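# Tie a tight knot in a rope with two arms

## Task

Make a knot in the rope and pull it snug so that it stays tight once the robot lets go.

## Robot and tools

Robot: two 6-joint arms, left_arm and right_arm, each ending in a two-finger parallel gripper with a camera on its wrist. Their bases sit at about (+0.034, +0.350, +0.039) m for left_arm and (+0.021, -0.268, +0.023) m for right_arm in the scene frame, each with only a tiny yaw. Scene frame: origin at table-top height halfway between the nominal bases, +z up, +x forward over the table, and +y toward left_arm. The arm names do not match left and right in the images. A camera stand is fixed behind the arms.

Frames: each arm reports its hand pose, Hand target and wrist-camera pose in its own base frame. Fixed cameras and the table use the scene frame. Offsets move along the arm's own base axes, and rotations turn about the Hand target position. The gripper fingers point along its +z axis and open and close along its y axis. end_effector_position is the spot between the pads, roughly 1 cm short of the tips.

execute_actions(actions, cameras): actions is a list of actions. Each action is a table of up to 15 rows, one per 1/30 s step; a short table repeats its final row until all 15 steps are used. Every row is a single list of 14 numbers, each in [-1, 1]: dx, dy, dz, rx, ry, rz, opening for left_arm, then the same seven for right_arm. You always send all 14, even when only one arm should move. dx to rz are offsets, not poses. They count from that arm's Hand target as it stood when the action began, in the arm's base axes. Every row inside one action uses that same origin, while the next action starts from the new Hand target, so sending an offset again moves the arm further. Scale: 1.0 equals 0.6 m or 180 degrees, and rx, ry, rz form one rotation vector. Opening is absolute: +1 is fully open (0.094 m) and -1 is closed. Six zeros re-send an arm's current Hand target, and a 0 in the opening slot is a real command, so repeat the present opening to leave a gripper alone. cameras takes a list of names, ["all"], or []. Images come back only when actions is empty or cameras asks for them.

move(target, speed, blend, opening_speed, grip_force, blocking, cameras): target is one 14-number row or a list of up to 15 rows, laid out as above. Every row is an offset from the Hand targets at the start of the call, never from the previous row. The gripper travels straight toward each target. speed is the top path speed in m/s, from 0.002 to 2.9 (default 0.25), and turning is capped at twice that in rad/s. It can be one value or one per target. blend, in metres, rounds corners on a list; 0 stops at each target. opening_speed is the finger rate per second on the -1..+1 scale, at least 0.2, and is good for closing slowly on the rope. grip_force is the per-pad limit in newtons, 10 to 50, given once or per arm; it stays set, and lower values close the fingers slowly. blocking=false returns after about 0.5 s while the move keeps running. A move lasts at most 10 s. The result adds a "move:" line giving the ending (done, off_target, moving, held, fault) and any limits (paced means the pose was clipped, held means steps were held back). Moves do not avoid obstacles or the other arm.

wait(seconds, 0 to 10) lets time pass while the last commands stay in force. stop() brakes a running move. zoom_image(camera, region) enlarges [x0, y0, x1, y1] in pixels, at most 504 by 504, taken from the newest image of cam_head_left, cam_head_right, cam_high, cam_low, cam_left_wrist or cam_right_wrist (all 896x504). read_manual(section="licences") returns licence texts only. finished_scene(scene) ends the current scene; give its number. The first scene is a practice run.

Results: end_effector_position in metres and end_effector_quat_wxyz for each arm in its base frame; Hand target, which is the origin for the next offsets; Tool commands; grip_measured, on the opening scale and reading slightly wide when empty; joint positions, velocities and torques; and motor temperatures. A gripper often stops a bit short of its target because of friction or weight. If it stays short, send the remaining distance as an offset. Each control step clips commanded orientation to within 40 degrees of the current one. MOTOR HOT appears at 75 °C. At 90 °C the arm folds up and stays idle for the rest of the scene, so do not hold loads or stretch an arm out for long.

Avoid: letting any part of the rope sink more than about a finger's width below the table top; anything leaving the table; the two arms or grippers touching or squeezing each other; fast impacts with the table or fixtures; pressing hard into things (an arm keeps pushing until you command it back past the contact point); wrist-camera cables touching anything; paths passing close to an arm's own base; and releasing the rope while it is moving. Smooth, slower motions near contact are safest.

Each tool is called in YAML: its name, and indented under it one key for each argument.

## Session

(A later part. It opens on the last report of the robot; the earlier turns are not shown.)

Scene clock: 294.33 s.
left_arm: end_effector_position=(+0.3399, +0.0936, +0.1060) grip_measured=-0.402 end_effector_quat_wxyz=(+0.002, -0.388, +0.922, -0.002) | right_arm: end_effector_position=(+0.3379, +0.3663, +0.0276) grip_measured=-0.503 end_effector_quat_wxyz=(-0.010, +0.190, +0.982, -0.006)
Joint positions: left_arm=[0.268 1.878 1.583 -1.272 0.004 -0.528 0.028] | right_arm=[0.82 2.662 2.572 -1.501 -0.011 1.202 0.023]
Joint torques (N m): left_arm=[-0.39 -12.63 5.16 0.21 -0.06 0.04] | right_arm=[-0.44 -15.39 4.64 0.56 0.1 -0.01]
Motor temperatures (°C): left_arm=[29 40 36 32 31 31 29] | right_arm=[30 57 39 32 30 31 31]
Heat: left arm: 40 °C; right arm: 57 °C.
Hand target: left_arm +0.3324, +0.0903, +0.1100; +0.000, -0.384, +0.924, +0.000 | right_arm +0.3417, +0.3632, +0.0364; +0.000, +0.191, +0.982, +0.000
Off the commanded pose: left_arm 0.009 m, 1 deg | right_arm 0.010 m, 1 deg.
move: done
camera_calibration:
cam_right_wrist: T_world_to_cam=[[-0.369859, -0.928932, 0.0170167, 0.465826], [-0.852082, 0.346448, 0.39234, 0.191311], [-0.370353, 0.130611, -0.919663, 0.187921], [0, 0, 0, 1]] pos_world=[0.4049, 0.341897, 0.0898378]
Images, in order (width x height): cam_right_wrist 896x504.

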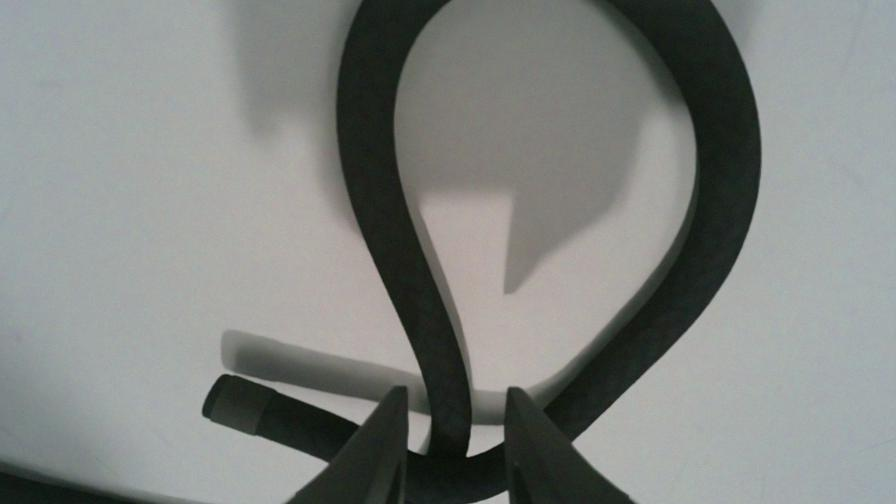

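move:
  target:
    - [0,0,0,0,0,0,-0.4,0.006,0.014,-0.03,0,0,0.1,-0.5]
    - [0,0,0,0,0,0,-0.4,0.006,0.014,-0.085,0,0,0.1,-0.5]
  speed: [0.1,0.08]
  cameras: ["cam_right_wrist"]

Scene clock: 306.50 s.
left_arm: end_effector_position=(+0.3399, +0.0936, +0.1060) grip_measured=-0.402 end_effector_quat_wxyz=(+0.002, -0.388, +0.922, -0.002) | right_arm: end_effector_position=(+0.3425, +0.3712, -0.0025) grip_measured=-0.503 end_effector_quat_wxyz=(-0.005, +0.037, +0.999, +0.002)
Joint positions: left_arm=[0.268 1.878 1.583 -1.272 0.004 -0.528 0.028] | right_arm=[0.82 2.662 2.452 -1.365 -0.011 0.894 0.023]
Joint torques (N m): left_arm=[-0.39 -12.6 5.16 0.21 -0.06 0.05] | right_arm=[0.01 -12.44 4.51 0.91 0.09 0]
Motor temperatures (°C): left_arm=[29 42 35 32 31 31 29] | right_arm=[30 57 39 32 30 31 31]
Heat: left arm: 42 °C; right arm: 57 °C.
Hand target: left_arm +0.3324, +0.0903, +0.1100; +0.000, -0.384, +0.923, +0.000 | right_arm +0.3454, +0.3717, -0.0145; +0.000, +0.035, +0.999, +0.000
Off the commanded pose: left_arm 0.009 m, 1 deg | right_arm 0.012 m, 1 deg.
move: off_target (right_arm)
camera_calibration:
cam_right_wrist: T_world_to_cam=[[-0.0710596, -0.997471, -0.00132442, 0.395567], [-0.920109, 0.0650355, 0.386224, 0.333167], [-0.385161, 0.0286635, -0.922404, 0.204316], [0, 0, 0, 1]] pos_world=[0.413353, 0.367043, 0.0603088]
Images, in order (width x height): cam_right_wrist 896x504.

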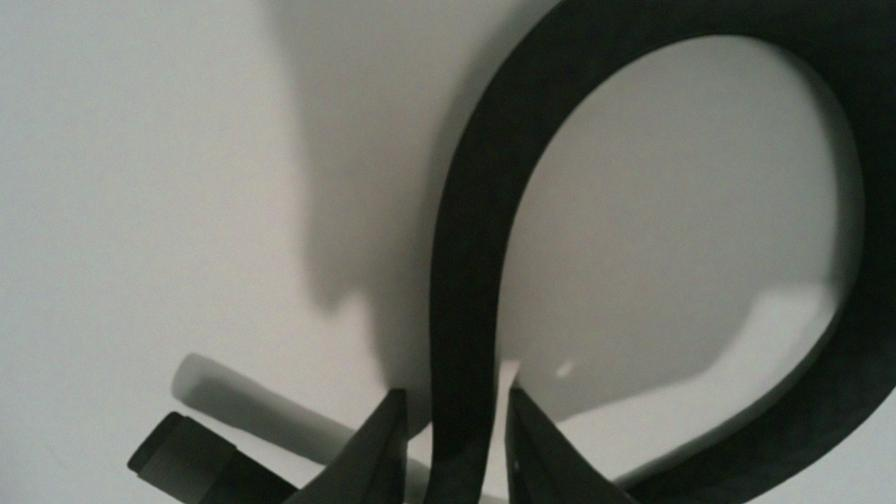

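move:
  target:
    - [0,0,0,0,0,0,-0.4,0,0,-0.006,0,0,0,-0.5]
    - [0,0,0,0,0,0,-0.4,0,0,-0.006,0,0,0,-1]
    - [0,0,0,0,0,0,-0.4,0,0,0.09,0,0,0,-1]
    - [0,0,0,0,0,0,-0.4,0.0,0.138,0.1,0,0,0.328,-1]
  speed: [0.1,0.1,0.12,0.12]
  blend: [0,0,0.02,0]
  opening_speed: 1.5
  cameras: ["cam_right_wrist","cam_low","cam_high"]

zoom_image:
  camera: "cam_low"
  region: [300, 130, 600, 298]

Scene clock: 329.10 s.
left_arm: end_effector_position=(+0.3399, +0.0936, +0.1060) grip_measured=-0.402 end_effector_quat_wxyz=(+0.002, -0.388, +0.922, -0.002) | right_arm: end_effector_position=(+0.3434, +0.4464, +0.0552) grip_measured=-0.789 end_effector_quat_wxyz=(+0.107, -0.453, +0.884, +0.054)
Joint positions: left_arm=[0.268 1.878 1.583 -1.272 0.004 -0.528 0.028] | right_arm=[0.911 2.752 2.833 -1.411 -0.007 -0.035 0.01]
Joint torques (N m): left_arm=[-0.38 -12.6 5.15 0.21 -0.06 0.05] | right_arm=[0.59 -10.92 9.1 1.17 0.08 0.01]
Heat: left arm: 44 °C; right arm: 53 °C.
Hand target: left_arm +0.3324, +0.0903, +0.1100; +0.000, -0.384, +0.923, +0.000 | right_arm +0.3454, +0.4545, +0.0455; +0.000, -0.462, +0.887, +0.000
Off the commanded pose: left_arm 0.009 m, 1 deg | right_arm 0.013 m, 14 deg.
elbow stopped short (right arm): the move would have taken joint 3 (elbow) straighter than the controller allows.
move: off_target (right_arm); target 2's new opening was sent with right_arm's hand 0.014 m and 1 deg from that target
camera_calibration:
cam_right_wrist: T_world_to_cam=[[0.812918, -0.582364, 0.00404214, -0.0184009], [-0.57678, -0.804126, 0.143898, 0.590265], [-0.0805505, -0.119309, -0.989584, 0.220936], [0, 0, 0, 1]] pos_world=[0.373208, 0.490291, 0.133772]
Images, in order (width x height): cam_high 896x504, cam_low 896x504, cam_right_wrist 896x504.

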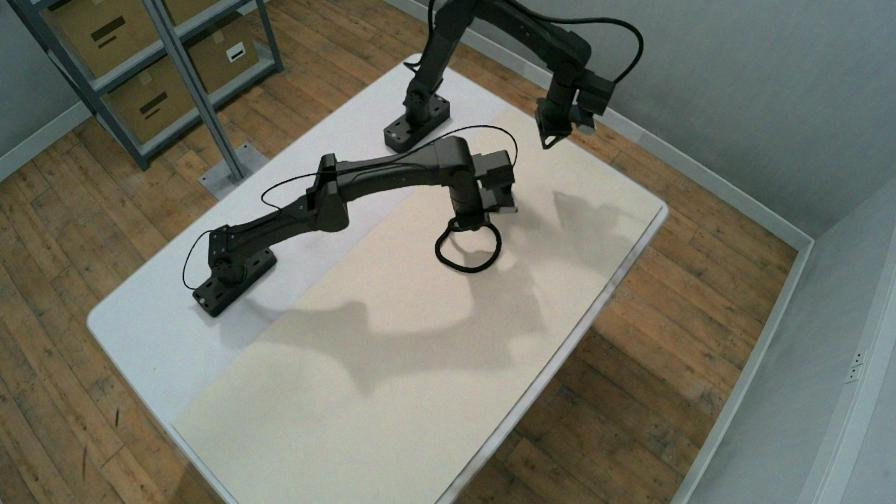

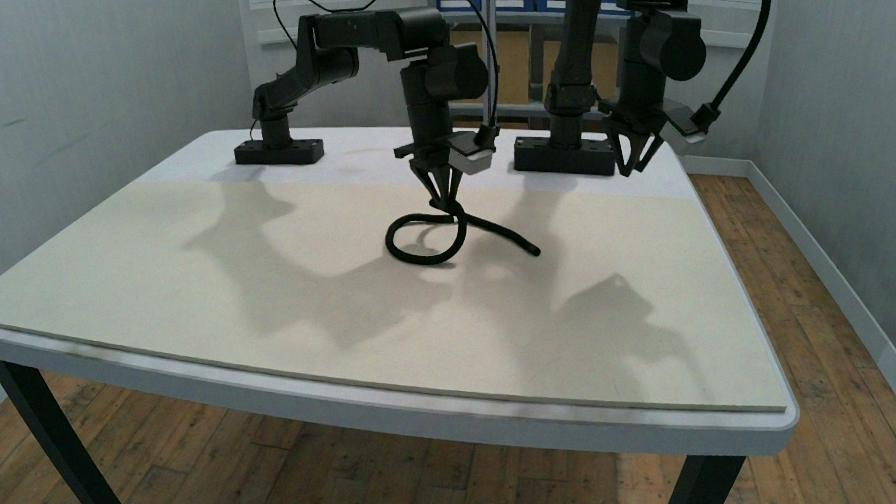

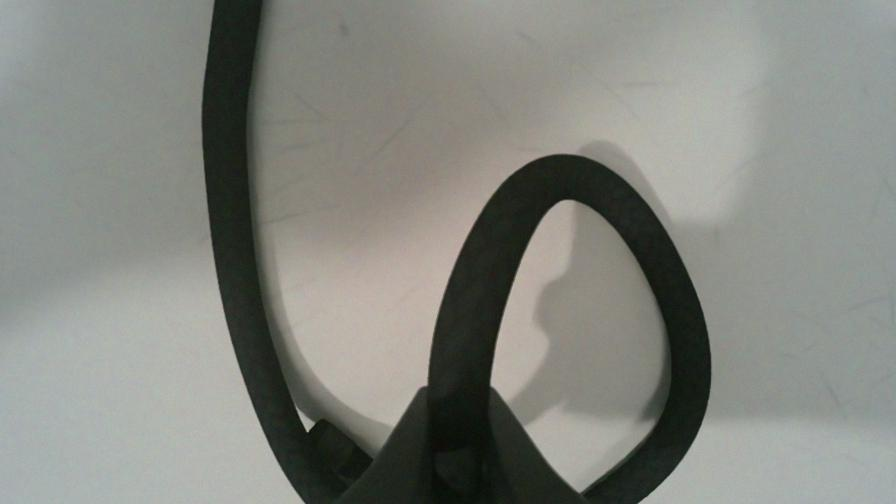

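Scaled by 1.680.

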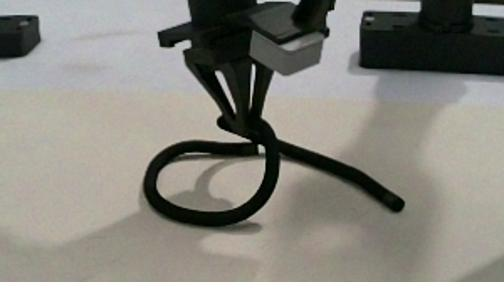

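zoom_image:
  camera: "cam_low"
  region: [380, 170, 560, 280]

zoom_image:
  camera: "cam_high"
  region: [420, 180, 540, 290]

Scaled by 2.800.

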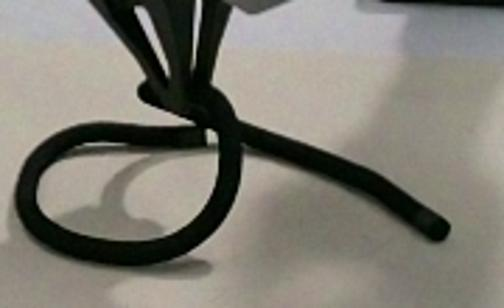

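Scaled by 4.200.

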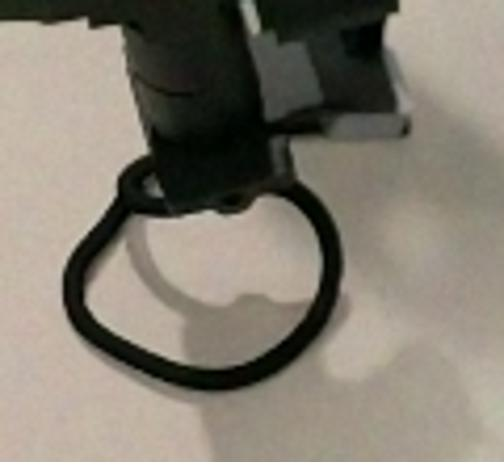

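move:
  target:
    - [0,0,0,0,0,0,-0.4,-0.055,0.045,0.0,0,0,0,-1]
  speed: 0.12
  cameras: ["cam_right_wrist","cam_low"]

zoom_image:
  camera: "cam_low"
  region: [380, 170, 560, 280]

Scene clock: 359.73 s.
left_arm: end_effector_position=(+0.3399, +0.0936, +0.1060) grip_measured=-0.402 end_effector_quat_wxyz=(+0.002, -0.388, +0.922, -0.002) | right_arm: end_effector_position=(+0.3109, +0.4734, +0.0560) grip_measured=-0.789 end_effector_quat_wxyz=(+0.111, -0.459, +0.879, +0.062)
Joint positions: left_arm=[0.268 1.878 1.583 -1.272 0.004 -0.528 0.028] | right_arm=[0.988 2.752 2.833 -1.398 -0.001 0.026 0.01]
Joint torques (N m): left_arm=[-0.36 -12.62 5.18 0.21 -0.06 0.05] | right_arm=[0.53 -10.84 9.11 1.22 0.01 0.06]
Motor temperatures (°C): left_arm=[29 45 34 32 31 31 29] | right_arm=[30 51 41 33 30 31 32]
Heat: left arm: 45 °C; right arm: 51 °C.
Hand target: left_arm +0.3324, +0.0903, +0.1100; +0.000, -0.384, +0.923, +0.000 | right_arm +0.3124, +0.4815, +0.0455; +0.000, -0.462, +0.887, +0.000
Off the commanded pose: left_arm 0.009 m, 1 deg | right_arm 0.013 m, 15 deg.
elbow stopped short (right arm): the move would have taken joint 3 (elbow) straighter than the controller allows.
move: off_target (right_arm)
camera_calibration:
cam_right_wrist: T_world_to_cam=[[0.822059, -0.569385, -0.00452247, 0.0151865], [-0.563978, -0.815295, 0.131239, 0.595151], [-0.0784124, -0.105335, -0.99134, 0.215145], [0, 0, 0, 1]] pos_world=[0.340038, 0.516533, 0.135244]
Images, in order (width x height): cam_low 896x504, cam_right_wrist 896x504.

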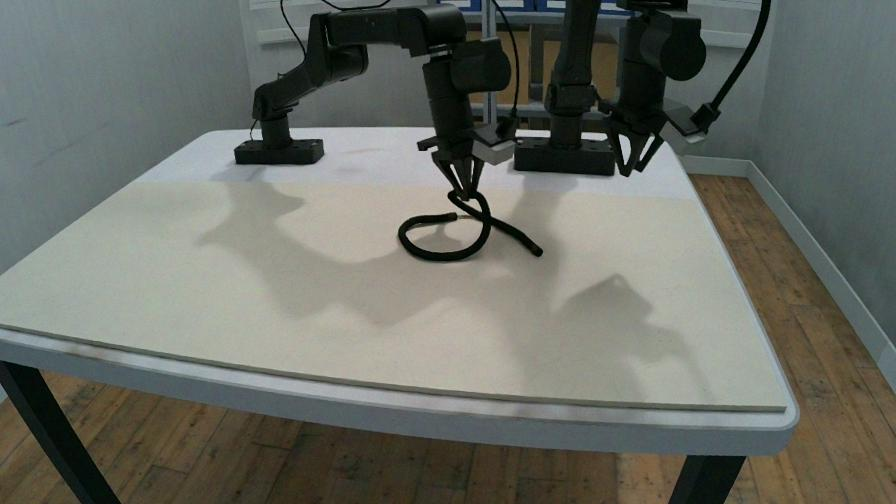

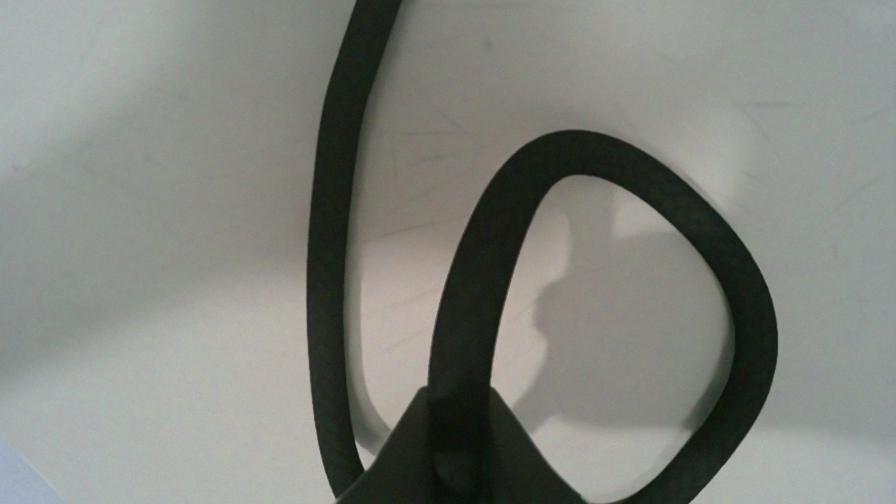

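Scaled by 2.800.

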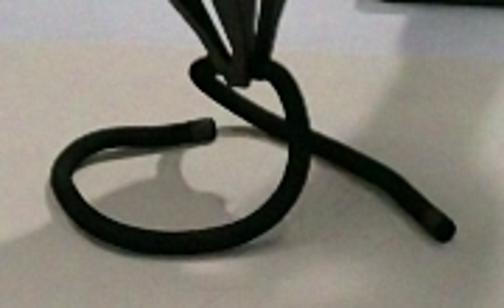

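move:
  target:
    - [0,0,0,0,0,0,-0.4,-0.11,0.04,0.01,0,0,-0.15,-1]
    - [0,0,0,0,0,0,-0.4,-0.128,0.035,-0.10,0,0,-0.22,-1]
    - [0,0,0,0,0,0,-0.4,-0.128,0.035,-0.10,0,0,-0.22,-0.5]
    - [0,0,0,0,0,0,-0.4,-0.128,0.035,0.04,0,0,-0.22,-0.5]
    - [0,0,0,0,0,0,-0.4,-0.08,-0.08,0.12,0,0,-0.22,-0.5]
  speed: [0.15,0.12,0.1,0.12,0.2]
  blend: [0.02,0,0,0.02,0]
  cameras: ["cam_right_wrist","cam_low","cam_head_left"]

zoom_image:
  camera: "cam_low"
  region: [380, 170, 560, 280]

Scene clock: 427.93 s.
left_arm: end_effector_position=(+0.3399, +0.0936, +0.1060) grip_measured=-0.402 end_effector_quat_wxyz=(+0.002, -0.388, +0.922, -0.002) | right_arm: end_effector_position=(+0.2704, +0.4385, +0.1094) grip_measured=-0.503 end_effector_quat_wxyz=(+0.049, -0.128, +0.989, +0.064)
Joint positions: left_arm=[0.268 1.878 1.583 -1.272 0.004 -0.528 0.028] | right_arm=[1.014 2.562 2.701 -1.549 -0.005 0.757 0.023]
Joint torques (N m): left_arm=[-0.38 -12.6 5.16 0.22 -0.06 0.05] | right_arm=[0.5 -14.82 4.64 0.65 0.04 -0.04]
Heat: left arm: 46 °C; right arm: 51 °C.
Hand target: left_arm +0.3324, +0.0903, +0.1100; +0.000, -0.384, +0.923, +0.000 | right_arm +0.2643, +0.4335, +0.1174; +0.000, -0.135, +0.991, +0.000
Off the commanded pose: left_arm 0.009 m, 1 deg | right_arm 0.011 m, 9 deg.
elbow stopped short (right arm): the move would have taken joint 3 (elbow) straighter than the controller allows.
joint sent to its limit (right arm) — joint 4 (wrist pitch), lower limit. The joint targets are off in orientation, not in position.
move: off_target (right_arm); target 3's new opening was sent with right_arm's hand 0.024 m and 9 deg from that target
camera_calibration:
cam_right_wrist: T_world_to_cam=[[0.261978, -0.958587, -0.111705, 0.362774], [-0.921472, -0.282859, 0.266234, 0.38531], [-0.286805, 0.0331861, -0.957414, 0.253102], [0, 0, 0, 1]] pos_world=[0.332604, 0.44834, 0.180264]
Images, in order (width x height): cam_head_left 896x504, cam_low 896x504, cam_right_wrist 896x504.

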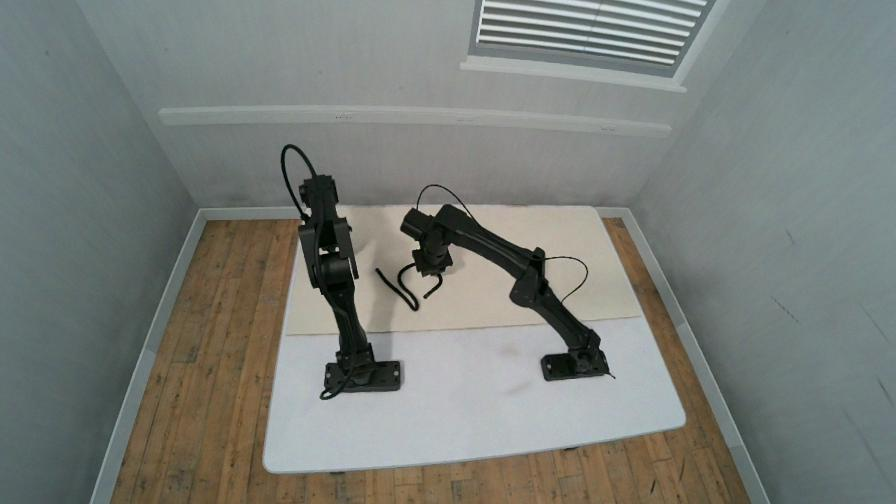

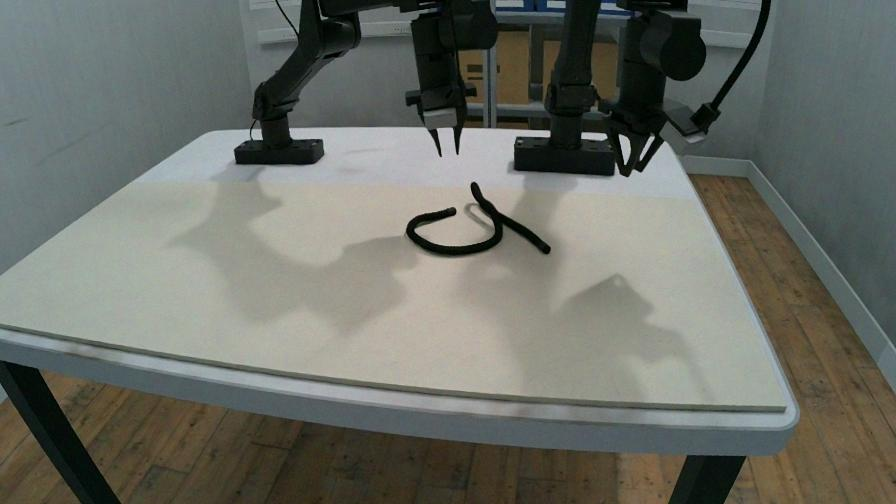

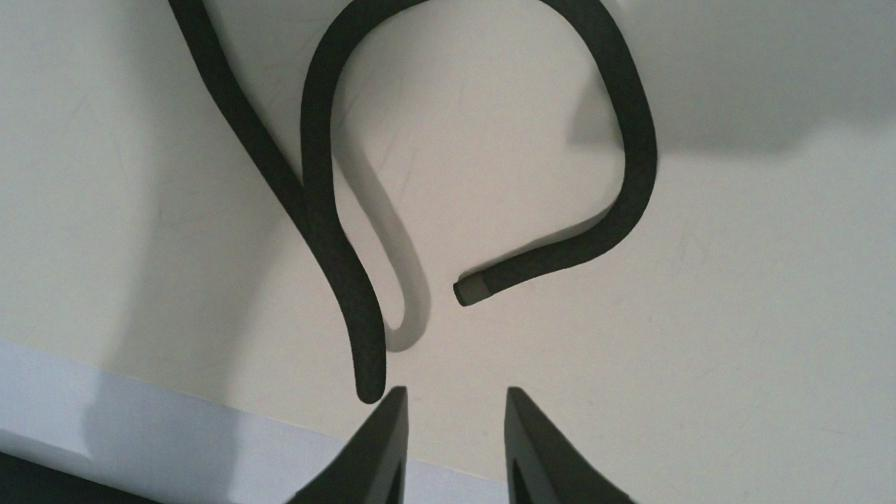

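Scaled by 2.800.

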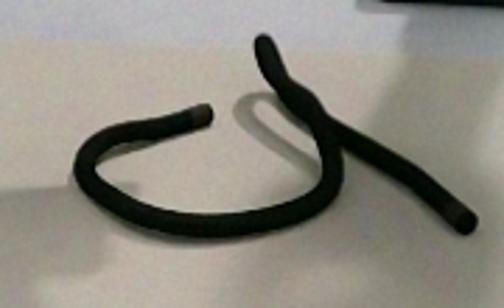

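move:
  target: [-0.02,-0.275,-0.05,0,0,-0.094,-0.55,-0.05,-0.25,0.05,0,0,0,-0.5]
  speed: 0.3
  cameras: ["cam_left_wrist"]

Scene clock: 482.17 s.
left_arm: end_effector_position=(+0.3208, -0.0782, +0.0837) grip_measured=-0.548 end_effector_quat_wxyz=(-0.003, -0.237, +0.971, -0.003) | right_arm: end_effector_position=(+0.2346, +0.2857, +0.1471) grip_measured=-0.503 end_effector_quat_wxyz=(-0.005, -0.133, +0.991, -0.002)
Joint positions: left_arm=[-0.238 1.809 1.406 -1.17 0.007 -0.718 0.021] | right_arm=[0.879 1.97 1.872 -1.482 -0.004 0.612 0.023]
Joint torques (N m): left_arm=[0.55 -9.8 5.04 0.51 -0.1 -0.06] | right_arm=[-0.08 -10.18 4.71 0.6 0.03 -0.01]
Motor temperatures (°C): left_arm=[29 46 34 31 31 31 29] | right_arm=[30 58 40 32 30 31 31]
Heat: left arm: 46 °C; right arm: 58 °C.
Hand target: left_arm +0.3203, -0.0748, +0.0800; +0.000, -0.243, +0.970, +0.000 | right_arm +0.2343, +0.2836, +0.1475; +0.000, -0.135, +0.991, +0.000
Off the commanded pose: left_arm 0.005 m, 1 deg | right_arm 0.002 m, 1 deg.
move: done
camera_calibration:
cam_left_wrist: T_world_to_cam=[[0.44826, -0.893684, 0.0197956, -0.213349], [-0.81223, -0.397956, 0.426514, 0.230947], [-0.373291, -0.207268, -0.904264, 0.27192], [0, 0, 0, 1]] pos_world=[0.384723, -0.0423995, 0.151609]
Images, in order (width x height): cam_left_wrist 896x504.

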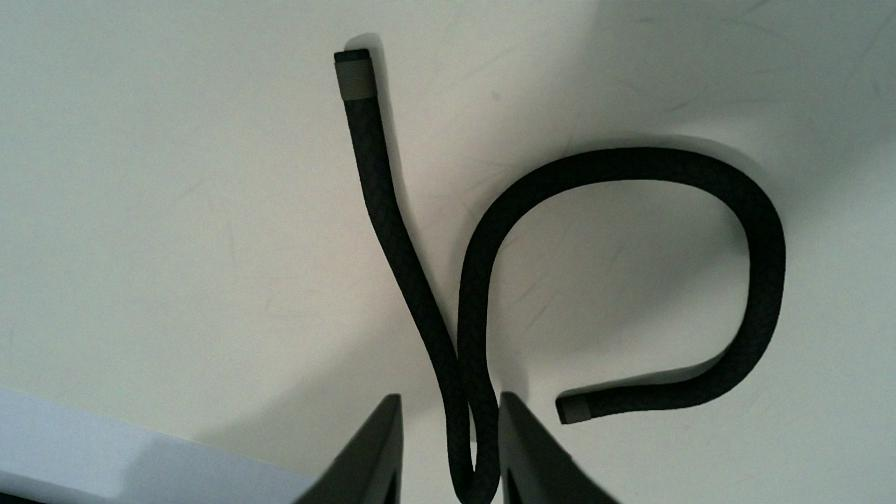

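move:
  target:
    - [0.0,-0.028,-0.1,0,0,-0.072,-0.55,0,0,0,0,0,0,-0.5]
    - [0.0,-0.028,-0.19,0,0,-0.072,-0.55,0,0,0,0,0,0,-0.5]
    - [0.0,-0.028,-0.19,0,0,-0.072,-1,0,0,0,0,0,0,-0.5]
  speed: [0.15,0.08,0.1]
  blend: [0.01,0,0]
  cameras: ["cam_left_wrist"]

Scene clock: 497.87 s.
left_arm: end_effector_position=(+0.3205, -0.0910, -0.0206) grip_measured=-0.797 end_effector_quat_wxyz=(-0.003, -0.137, +0.991, -0.003) | right_arm: end_effector_position=(+0.2347, +0.2858, +0.1471) grip_measured=-0.503 end_effector_quat_wxyz=(-0.005, -0.133, +0.991, -0.001)
Joint positions: left_arm=[-0.276 1.958 1.163 -0.778 0.007 -0.55 0.01] | right_arm=[0.879 1.97 1.872 -1.482 -0.004 0.612 0.023]
Joint torques (N m): left_arm=[-0.38 -8.05 3.89 0.83 -0.09 0.05] | right_arm=[-0.08 -10.19 4.71 0.61 0.04 -0.01]
Motor temperatures (°C): left_arm=[29 45 33 31 31 31 29] | right_arm=[30 52 40 32 30 31 31]
Heat: left arm: 45 °C; right arm: 52 °C.
Hand target: left_arm +0.3202, -0.0915, -0.0340; +0.000, -0.132, +0.991, +0.000 | right_arm +0.2343, +0.2836, +0.1475; +0.000, -0.135, +0.991, +0.000
Off the commanded pose: left_arm 0.013 m, 1 deg | right_arm 0.002 m, 1 deg.
move: off_target (left_arm); target 3's new opening was sent with left_arm's hand 0.014 m and 1 deg from that target
camera_calibration:
cam_left_wrist: T_world_to_cam=[[0.257089, -0.966161, 0.0209318, -0.167871], [-0.876611, -0.224034, 0.425866, 0.306525], [-0.406766, -0.127834, -0.904544, 0.19284], [0, 0, 0, 1]] pos_world=[0.390302, -0.0688668, 0.0474073]
Images, in order (width x height): cam_left_wrist 896x504.

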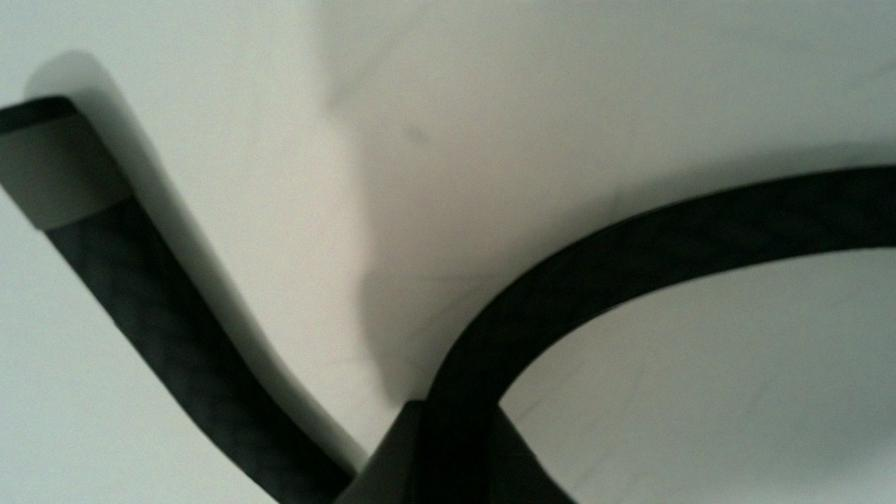

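move:
  target:
    - [0,0,0.09,0,0,0,-1,0,0,0,0,0,0,-0.5]
    - [-0.083,0.1,0.1,0,0,0.11,-1,0,0,0,0,0,0,-0.5]
    - [-0.083,0.1,0.0,0,0,0.11,-1,0,0,0,0,0,0,-0.5]
    - [-0.083,0.1,0.0,0,0,0.11,-0.5,0,0,0,0,0,0,-0.5]
    - [-0.083,0.1,0.15,0,0,0.11,-0.5,0,0,0,0,0,0,-0.5]
    - [-0.1,-0.02,0.22,0,0,0.11,-0.5,0,0,0,0,0,0,-0.5]
  speed: [0.15,0.15,0.12,0.1,0.15,0.2]
  blend: [0.02,0.02,0,0,0.02,0]
  cameras: ["cam_left_wrist","cam_low"]

Scene clock: 516.90 s.
left_arm: end_effector_position=(+0.2561, -0.1035, +0.0891) grip_measured=-0.502 end_effector_quat_wxyz=(-0.008, -0.297, +0.955, +0.002) | right_arm: end_effector_position=(+0.2347, +0.2858, +0.1471) grip_measured=-0.503 end_effector_quat_wxyz=(-0.005, -0.133, +0.991, -0.001)
Joint positions: left_arm=[-0.383 1.615 1.205 -1.176 0.008 -0.986 0.023] | right_arm=[0.879 1.97 1.872 -1.482 -0.004 0.612 0.023]
Joint torques (N m): left_arm=[0.13 -7.9 8.92 0.11 -0.1 -0.06] | right_arm=[-0.08 -10.19 4.71 0.6 0.04 -0.01]
Heat: left arm: 42 °C; right arm: 49 °C.
Hand target: left_arm +0.2602, -0.1036, +0.0980; +0.000, -0.301, +0.954, +0.000 | right_arm +0.2343, +0.2836, +0.1475; +0.000, -0.135, +0.991, +0.000
Off the commanded pose: left_arm 0.010 m, 1 deg | right_arm 0.002 m, 1 deg.
move: done; target 4's new opening was sent with left_arm's hand 0.012 m and 2 deg from that target
camera_calibration:
cam_left_wrist: T_world_to_cam=[[0.555504, -0.831478, 0.00768046, -0.226972], [-0.750976, -0.497713, 0.433954, 0.139351], [-0.357, -0.246831, -0.900902, 0.238824], [0, 0, 0, 1]] pos_world=[0.315994, -0.0604162, 0.156428]
Images, in order (width x height): cam_low 896x504, cam_left_wrist 896x504.

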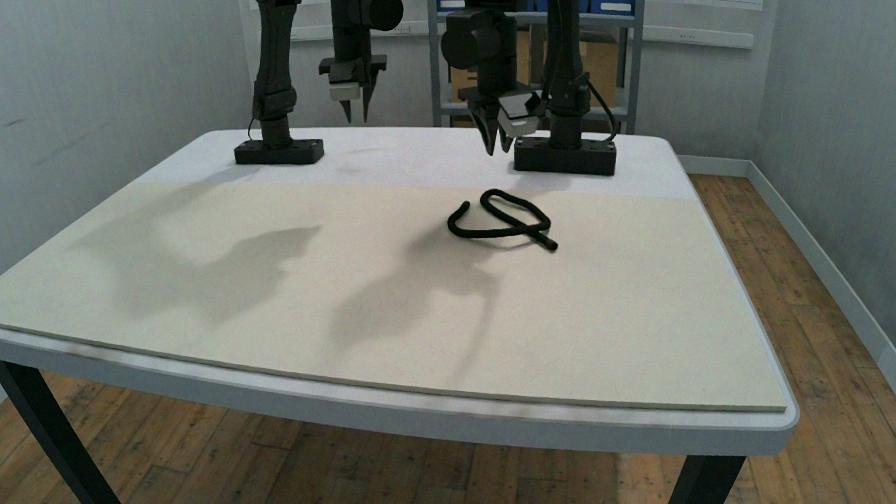

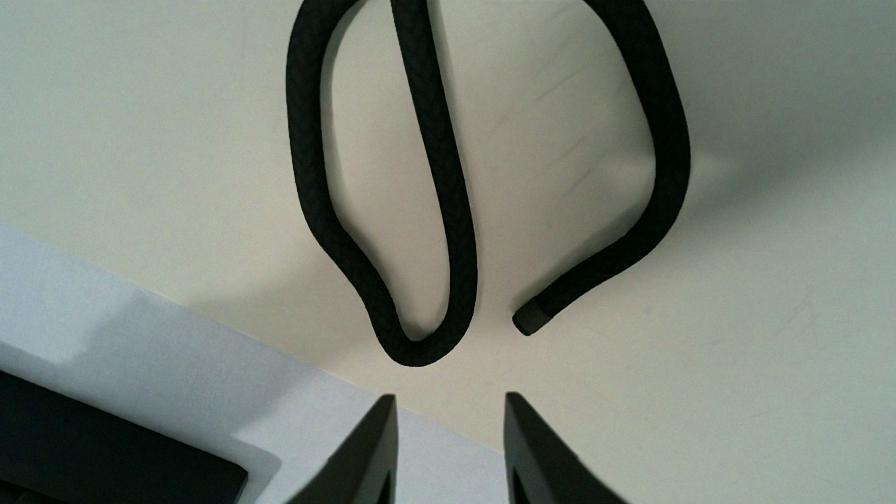

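move:
  target:
    - [-0.034,-0.0375,-0.12,0,0,0.055,-0.55,0,-0.15,0,0,0,0,-0.5]
    - [-0.034,-0.0375,-0.22,0,0,0.055,-0.55,0,-0.15,0,0,0,0,-0.5]
    - [-0.034,-0.0375,-0.22,0,0,0.055,-1,0,-0.15,0,0,0,0,-0.5]
    - [-0.034,-0.0375,-0.13,0,0,0.055,-1,0,-0.15,0,0,0,0,-0.5]
    - [-0.007,-0.178,-0.12,0,0,-0.083,-1,0,-0.15,0,0,0,0,-0.5]
  speed: [0.15,0.08,0.1,0.12,0.12]
  blend: [0.01,0,0,0.015,0]
  cameras: ["cam_left_wrist","cam_low"]

zoom_image:
  camera: "cam_low"
  region: [380, 150, 600, 273]

Scene clock: 549.27 s.
left_arm: end_effector_position=(+0.2525, -0.2075, +0.0238) grip_measured=-0.807 end_effector_quat_wxyz=(-0.002, -0.178, +0.984, -0.004) | right_arm: end_effector_position=(+0.2349, +0.1966, +0.1461) grip_measured=-0.503 end_effector_quat_wxyz=(-0.008, -0.135, +0.991, -0.003)
Joint positions: left_arm=[-0.686 1.852 1.214 -0.927 0.008 -1.044 0.009] | right_arm=[0.692 1.72 1.547 -1.415 -0.003 0.422 0.023]
Joint torques (N m): left_arm=[-0.25 -8.12 8.75 0.14 -0.1 0.04] | right_arm=[-0.38 -8.77 4.71 0.61 0.03 -0.01]
Motor temperatures (°C): left_arm=[29 40 35 31 31 31 30] | right_arm=[30 47 40 32 30 31 30]
Heat: left arm: 40 °C; right arm: 47 °C.
Hand target: left_arm +0.2561, -0.2103, +0.0261; +0.000, -0.174, +0.985, +0.000 | right_arm +0.2343, +0.1936, +0.1475; +0.000, -0.135, +0.991, +0.000
Off the commanded pose: left_arm 0.005 m, 1 deg | right_arm 0.003 m, 1 deg.
move: done; target 3's new opening was sent with left_arm's hand 0.011 m and 1 deg from that target
camera_calibration:
cam_left_wrist: T_world_to_cam=[[0.336408, -0.941403, 0.0242867, -0.278805], [-0.856144, -0.294995, 0.424258, 0.182119], [-0.392233, -0.163517, -0.905216, 0.179401], [0, 0, 0, 1]] pos_world=[0.320079, -0.179408, 0.091902]
Images, in order (width x height): cam_low 896x504, cam_left_wrist 896x504.

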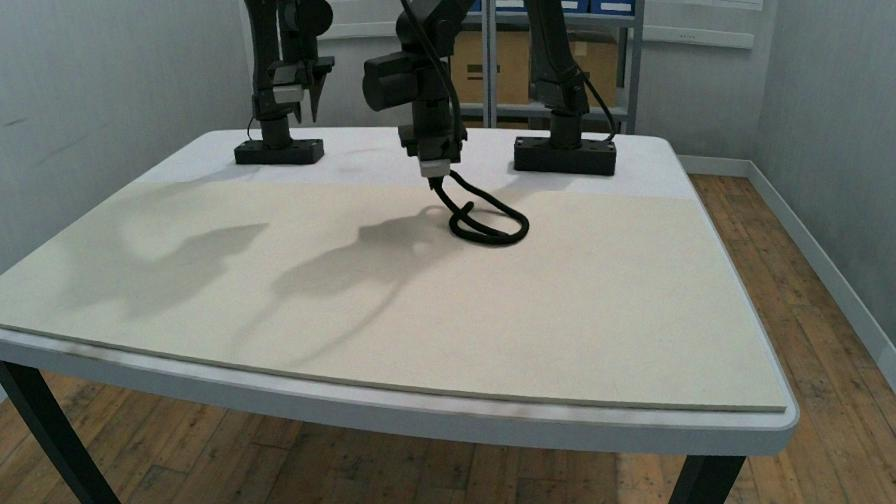

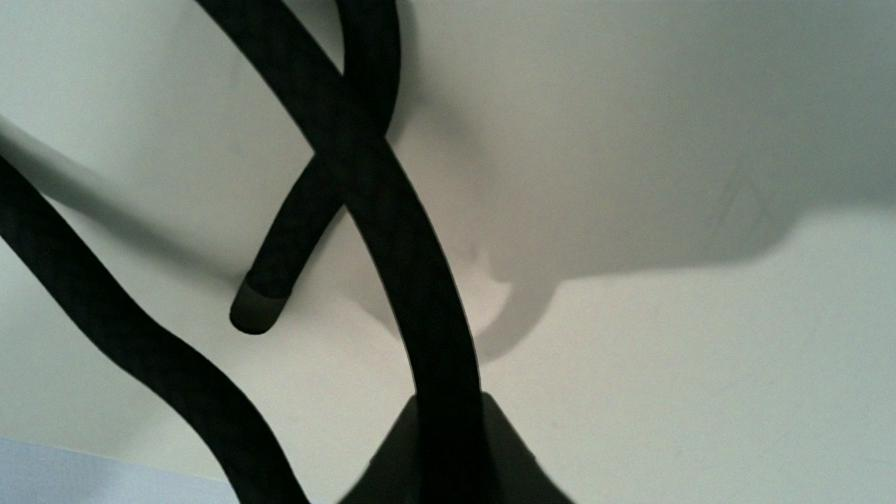

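Scaled by 2.291.

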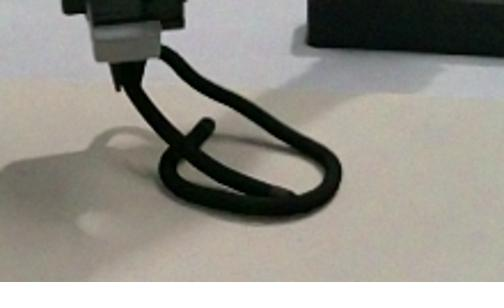

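move:
  target:
    - [0,0.01,-0.1,0,0,0,-1,0,0,0,0,0,0,-0.5]
    - [0,0.01,-0.1,0,0,0,-0.55,0,0,0,0,0,0,-0.5]
    - [0,0.01,0.08,0,0,0,-0.55,0,0,0,0,0,0,-0.5]
    - [0.02,0.18,0.16,0,0,0,-0.55,0,0,0,0,0,0,-0.5]
  speed: [0.12,0.1,0.12,0.2]
  blend: [0,0,0.01,0]
  cameras: ["cam_left_wrist","cam_low"]

zoom_image:
  camera: "cam_low"
  region: [380, 150, 600, 273]

Scene clock: 562.27 s.
left_arm: end_effector_position=(+0.2625, -0.1017, +0.1087) grip_measured=-0.552 end_effector_quat_wxyz=(-0.017, -0.177, +0.984, +0.005) | right_arm: end_effector_position=(+0.2349, +0.1966, +0.1461) grip_measured=-0.503 end_effector_quat_wxyz=(-0.008, -0.135, +0.991, -0.003)
Joint positions: left_arm=[-0.368 1.643 1.312 -1.273 0.009 -0.723 0.021] | right_arm=[0.692 1.72 1.547 -1.415 -0.003 0.422 0.023]
Joint torques (N m): left_arm=[0.03 -9.1 9.48 0.1 -0.11 0.04] | right_arm=[-0.36 -8.79 4.7 0.6 0.03 -0.01]
Heat: left arm: 40 °C; right arm: 48 °C.
Hand target: left_arm +0.2680, -0.1024, +0.1220; +0.000, -0.174, +0.985, +0.000 | right_arm +0.2343, +0.1936, +0.1475; +0.000, -0.135, +0.991, +0.000
Off the commanded pose: left_arm 0.014 m, 2 deg | right_arm 0.003 m, 1 deg.
move: off_target (left_arm); target 2's new opening was sent with left_arm's hand 0.013 m and 1 deg from that target
camera_calibration:
cam_left_wrist: T_world_to_cam=[[0.333888, -0.942612, 0.000757231, -0.181637], [-0.842775, -0.298164, 0.448138, 0.179384], [-0.422195, -0.150266, -0.893964, 0.28546], [0, 0, 0, 1]] pos_world=[0.332346, -0.074832, 0.17494]
Images, in order (width x height): cam_low 896x504, cam_left_wrist 896x504.

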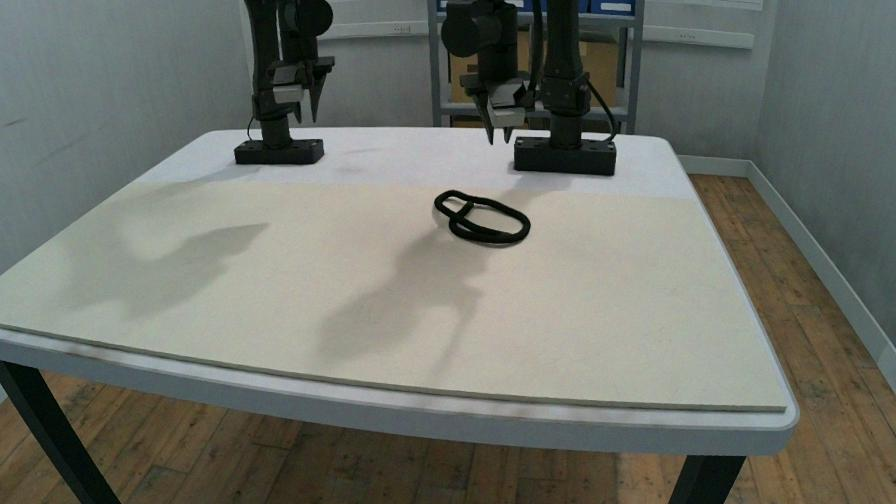

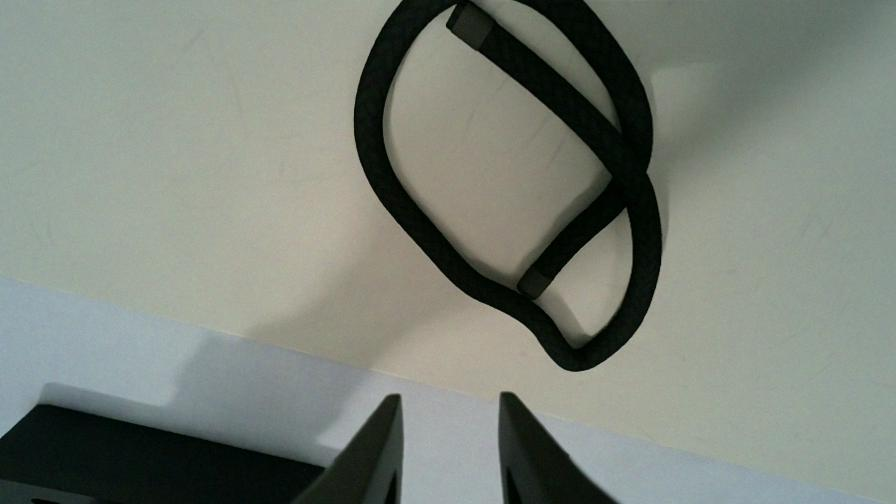

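Scaled by 2.291.

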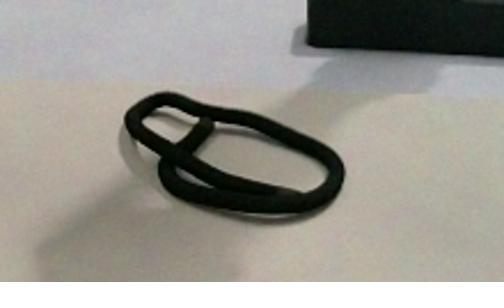

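move:
  target:
    - [0.09,0.0757,-0.14,0,0,-0.25,-0.55,0,0,0,0,0,0,-0.5]
    - [0.09,0.0757,-0.2,0,0,-0.25,-0.55,0,0,0,0,0,0,-0.5]
  speed: [0.2,0.1]
  blend: [0.01,0]
  cameras: ["cam_left_wrist"]

Scene clock: 592.47 s.
left_arm: end_effector_position=(+0.3234, -0.0604, +0.0095) grip_measured=-0.552 end_effector_quat_wxyz=(+0.003, +0.216, +0.976, -0.004) | right_arm: end_effector_position=(+0.2349, +0.1966, +0.1461) grip_measured=-0.503 end_effector_quat_wxyz=(-0.008, -0.135, +0.991, -0.003)
Joint positions: left_arm=[-0.183 1.882 1.191 -0.874 0.007 0.251 0.021] | right_arm=[0.692 1.72 1.547 -1.415 -0.003 0.422 0.023]
Joint torques (N m): left_arm=[0.5 -8.73 4.75 0.55 -0.1 0.06] | right_arm=[-0.38 -8.77 4.72 0.61 0.03 -0.01]
Heat: left arm: 40 °C; right arm: 48 °C.
Hand target: left_arm +0.3220, -0.0569, +0.0020; +0.000, +0.216, +0.976, +0.000 | right_arm +0.2343, +0.1936, +0.1475; +0.000, -0.135, +0.991, +0.000
Off the commanded pose: left_arm 0.008 m, 1 deg | right_arm 0.003 m, 1 deg.
move: done
camera_calibration:
cam_left_wrist: T_world_to_cam=[[-0.434322, -0.900495, 0.0217555, 0.0878869], [-0.816151, 0.403632, 0.413496, 0.321534], [-0.381132, 0.161835, -0.910246, 0.234408], [0, 0, 0, 1]] pos_world=[0.389932, -0.0885751, 0.0785043]
Images, in order (width x height): cam_left_wrist 896x504.

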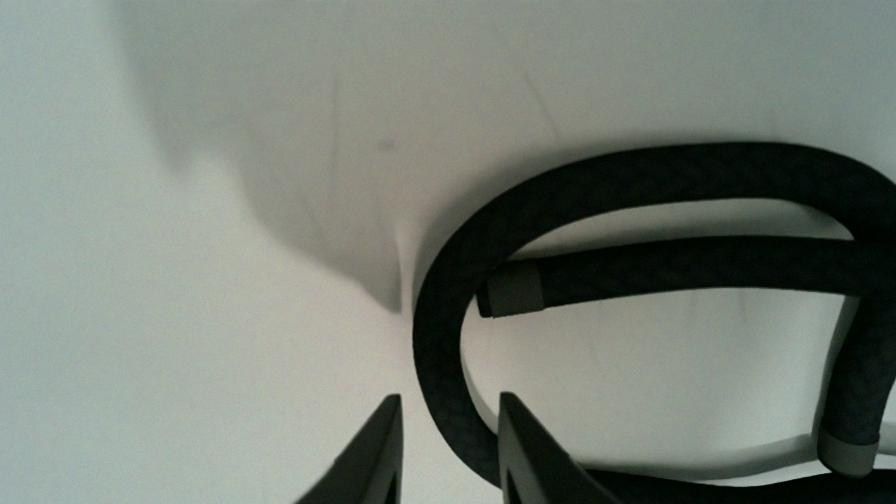

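move:
  target:
    - [0.003,0.01,-0.06,0,0,0,-0.55,0,0,0,0,0,0,-0.5]
    - [0.003,0.01,-0.06,0,0,0,-1,0,0,0,0,0,0,-0.5]
    - [0.003,0.01,0.035,0,0,0,-1,0,0,0,0,0,0,-0.5]
    - [-0.025,-0.06,0.035,0,0,-0.194,-1,0,0,0,0,0,0,-0.5]
  speed: [0.08,0.1,0.12,0.1]
  blend: [0,0,0.01,0]
  cameras: ["cam_left_wrist","cam_low"]

zoom_image:
  camera: "cam_low"
  region: [380, 150, 600, 273]

Scene clock: 606.90 s.
left_arm: end_effector_position=(+0.3080, -0.0921, +0.0158) grip_measured=-0.807 end_effector_quat_wxyz=(-0.006, +0.493, +0.870, -0.003) | right_arm: end_effector_position=(+0.2349, +0.1966, +0.1461) grip_measured=-0.503 end_effector_quat_wxyz=(-0.008, -0.135, +0.991, -0.003)
Joint positions: left_arm=[-0.292 1.862 1.192 -0.915 0.003 0.74 0.009] | right_arm=[0.692 1.72 1.547 -1.415 -0.003 0.422 0.023]
Joint torques (N m): left_arm=[-0.38 -11.77 5.93 0.21 -0.05 0.07] | right_arm=[-0.36 -8.76 4.72 0.61 0.03 -0.01]
Heat: left arm: 41 °C; right arm: 48 °C.
Hand target: left_arm +0.3070, -0.0930, +0.0230; +0.000, +0.499, +0.867, +0.000 | right_arm +0.2343, +0.1936, +0.1475; +0.000, -0.135, +0.991, +0.000
Off the commanded pose: left_arm 0.007 m, 1 deg | right_arm 0.003 m, 1 deg.
move: done; target 2's new opening was sent with left_arm's hand 0.014 m and 1 deg from that target
camera_calibration:
cam_left_wrist: T_world_to_cam=[[-0.865318, -0.500442, 0.0279906, 0.22201], [-0.44224, 0.788578, 0.427281, 0.239288], [-0.235902, 0.357355, -0.903686, 0.212523], [0, 0, 0, 1]] pos_world=[0.348066, -0.153541, 0.0835967]
Images, in order (width x height): cam_low 896x504, cam_left_wrist 896x504.

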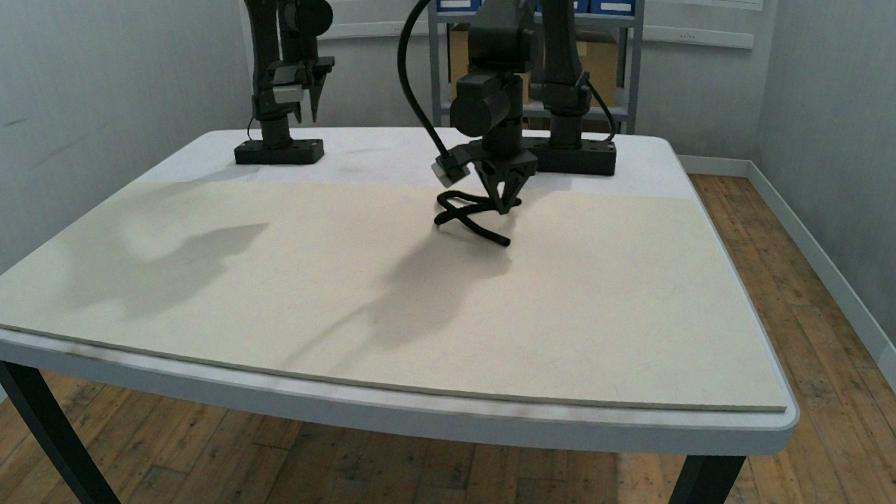

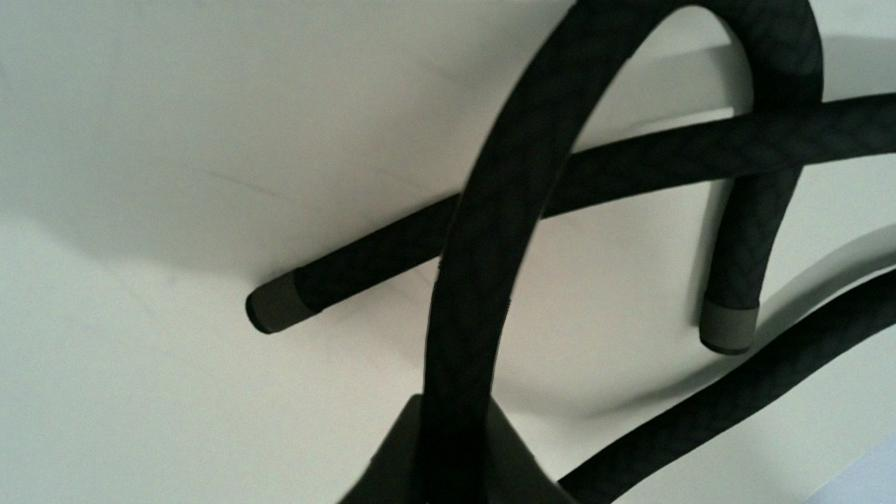

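Scaled by 2.291.

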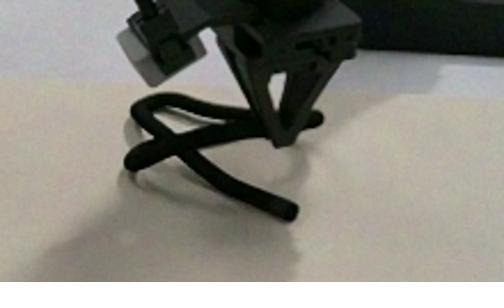

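move:
  target:
    - [0,0,-0.085,0,0,0,-1,0,0.1,0,0,0,-0.15,-0.5]
    - [0,0,-0.085,0,0,0,-0.45,0,0.1,0,0,0,-0.15,-0.5]
    - [0.01,0.01,0.08,0,0,0.1,-0.45,-0.027,0.2,0,0,0,-0.353,-0.5]
    - [0.065,0.02,0.06,0,0,0.667,-0.5,-0.027,0.3,-0.05,0,0,-0.353,-0.5]
  speed: [0.12,0.1,0.15,0.25]
  blend: [0,0,0.02,0]
  cameras: ["cam_left_wrist","cam_right_wrist"]

Scene clock: 645.27 s.
left_arm: end_effector_position=(+0.3385, -0.0815, +0.0569) grip_measured=-0.452 end_effector_quat_wxyz=(-0.003, -0.496, +0.868, +0.001) | right_arm: end_effector_position=(+0.2204, +0.3716, +0.1224) grip_measured=-0.503 end_effector_quat_wxyz=(+0.000, +0.408, +0.913, +0.013)
Joint positions: left_arm=[-0.238 1.9 1.415 -1.093 0.003 -1.275 0.026] | right_arm=[1.032 2.208 2.135 -1.472 -0.003 1.872 0.023]
Joint torques (N m): left_arm=[0.53 -8.75 9.11 0.23 -0.03 -0.08] | right_arm=[0.61 -8.49 8.87 0.26 0.03 0.11]
Heat: left arm: 41 °C; right arm: 47 °C.
Hand target: left_arm +0.3460, -0.0809, +0.0589; +0.000, -0.502, +0.865, +0.000 | right_arm +0.2182, +0.3735, +0.1174; +0.000, +0.407, +0.913, +0.000
Tool commands: left_gripper/opening=-0.45 right_gripper/opening=-0.5
Off the commanded pose: left_arm 0.008 m, 1 deg | right_arm 0.006 m, 1 deg.
move: done (path cut at 10 s); path passed 3 of 4 targets; target 4's new opening was not sent; target 2's new opening was sent with left_arm's hand 0.011 m and 1 deg from that target
camera_calibration:
cam_left_wrist: T_world_to_cam=[[0.853618, -0.520794, 0.0104708, -0.329932], [-0.475365, -0.770624, 0.424459, 0.111141], [-0.212987, -0.367304, -0.905386, 0.186377], [0, 0, 0, 1]] pos_world=[0.374165, -0.0177216, 0.125023]
cam_right_wrist: T_world_to_cam=[[-0.742829, -0.669132, -0.0216354, 0.416014], [-0.623682, 0.679903, 0.385683, -0.121202], [-0.243363, 0.29999, -0.922377, 0.140343], [0, 0, 0, 1]] pos_world=[0.26759, 0.318672, 0.185195]
Images, in order (width x height): cam_left_wrist 896x504, cam_right_wrist 896x504.

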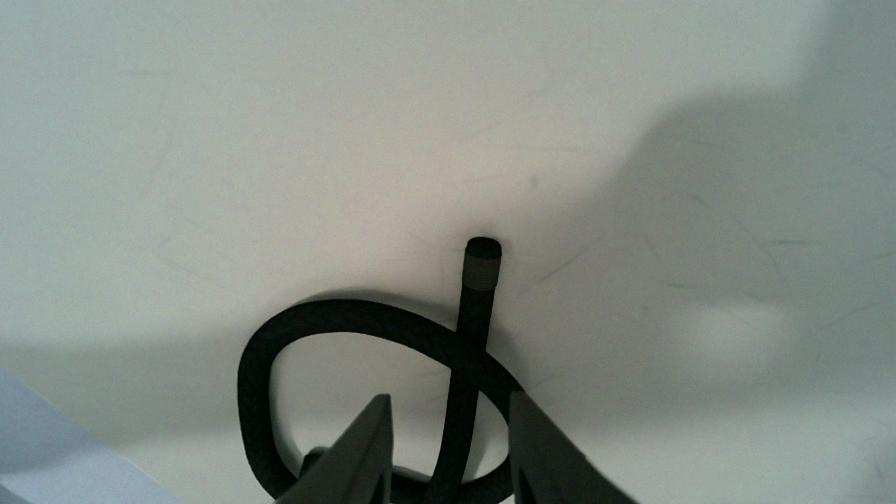

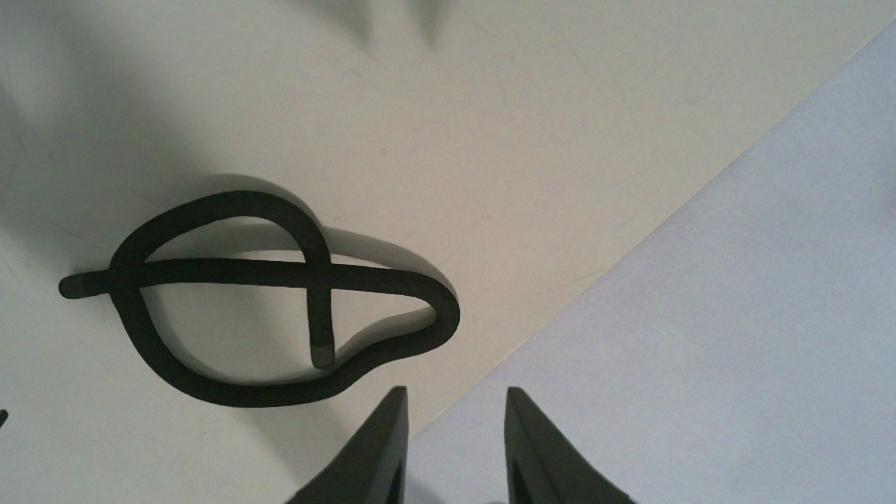

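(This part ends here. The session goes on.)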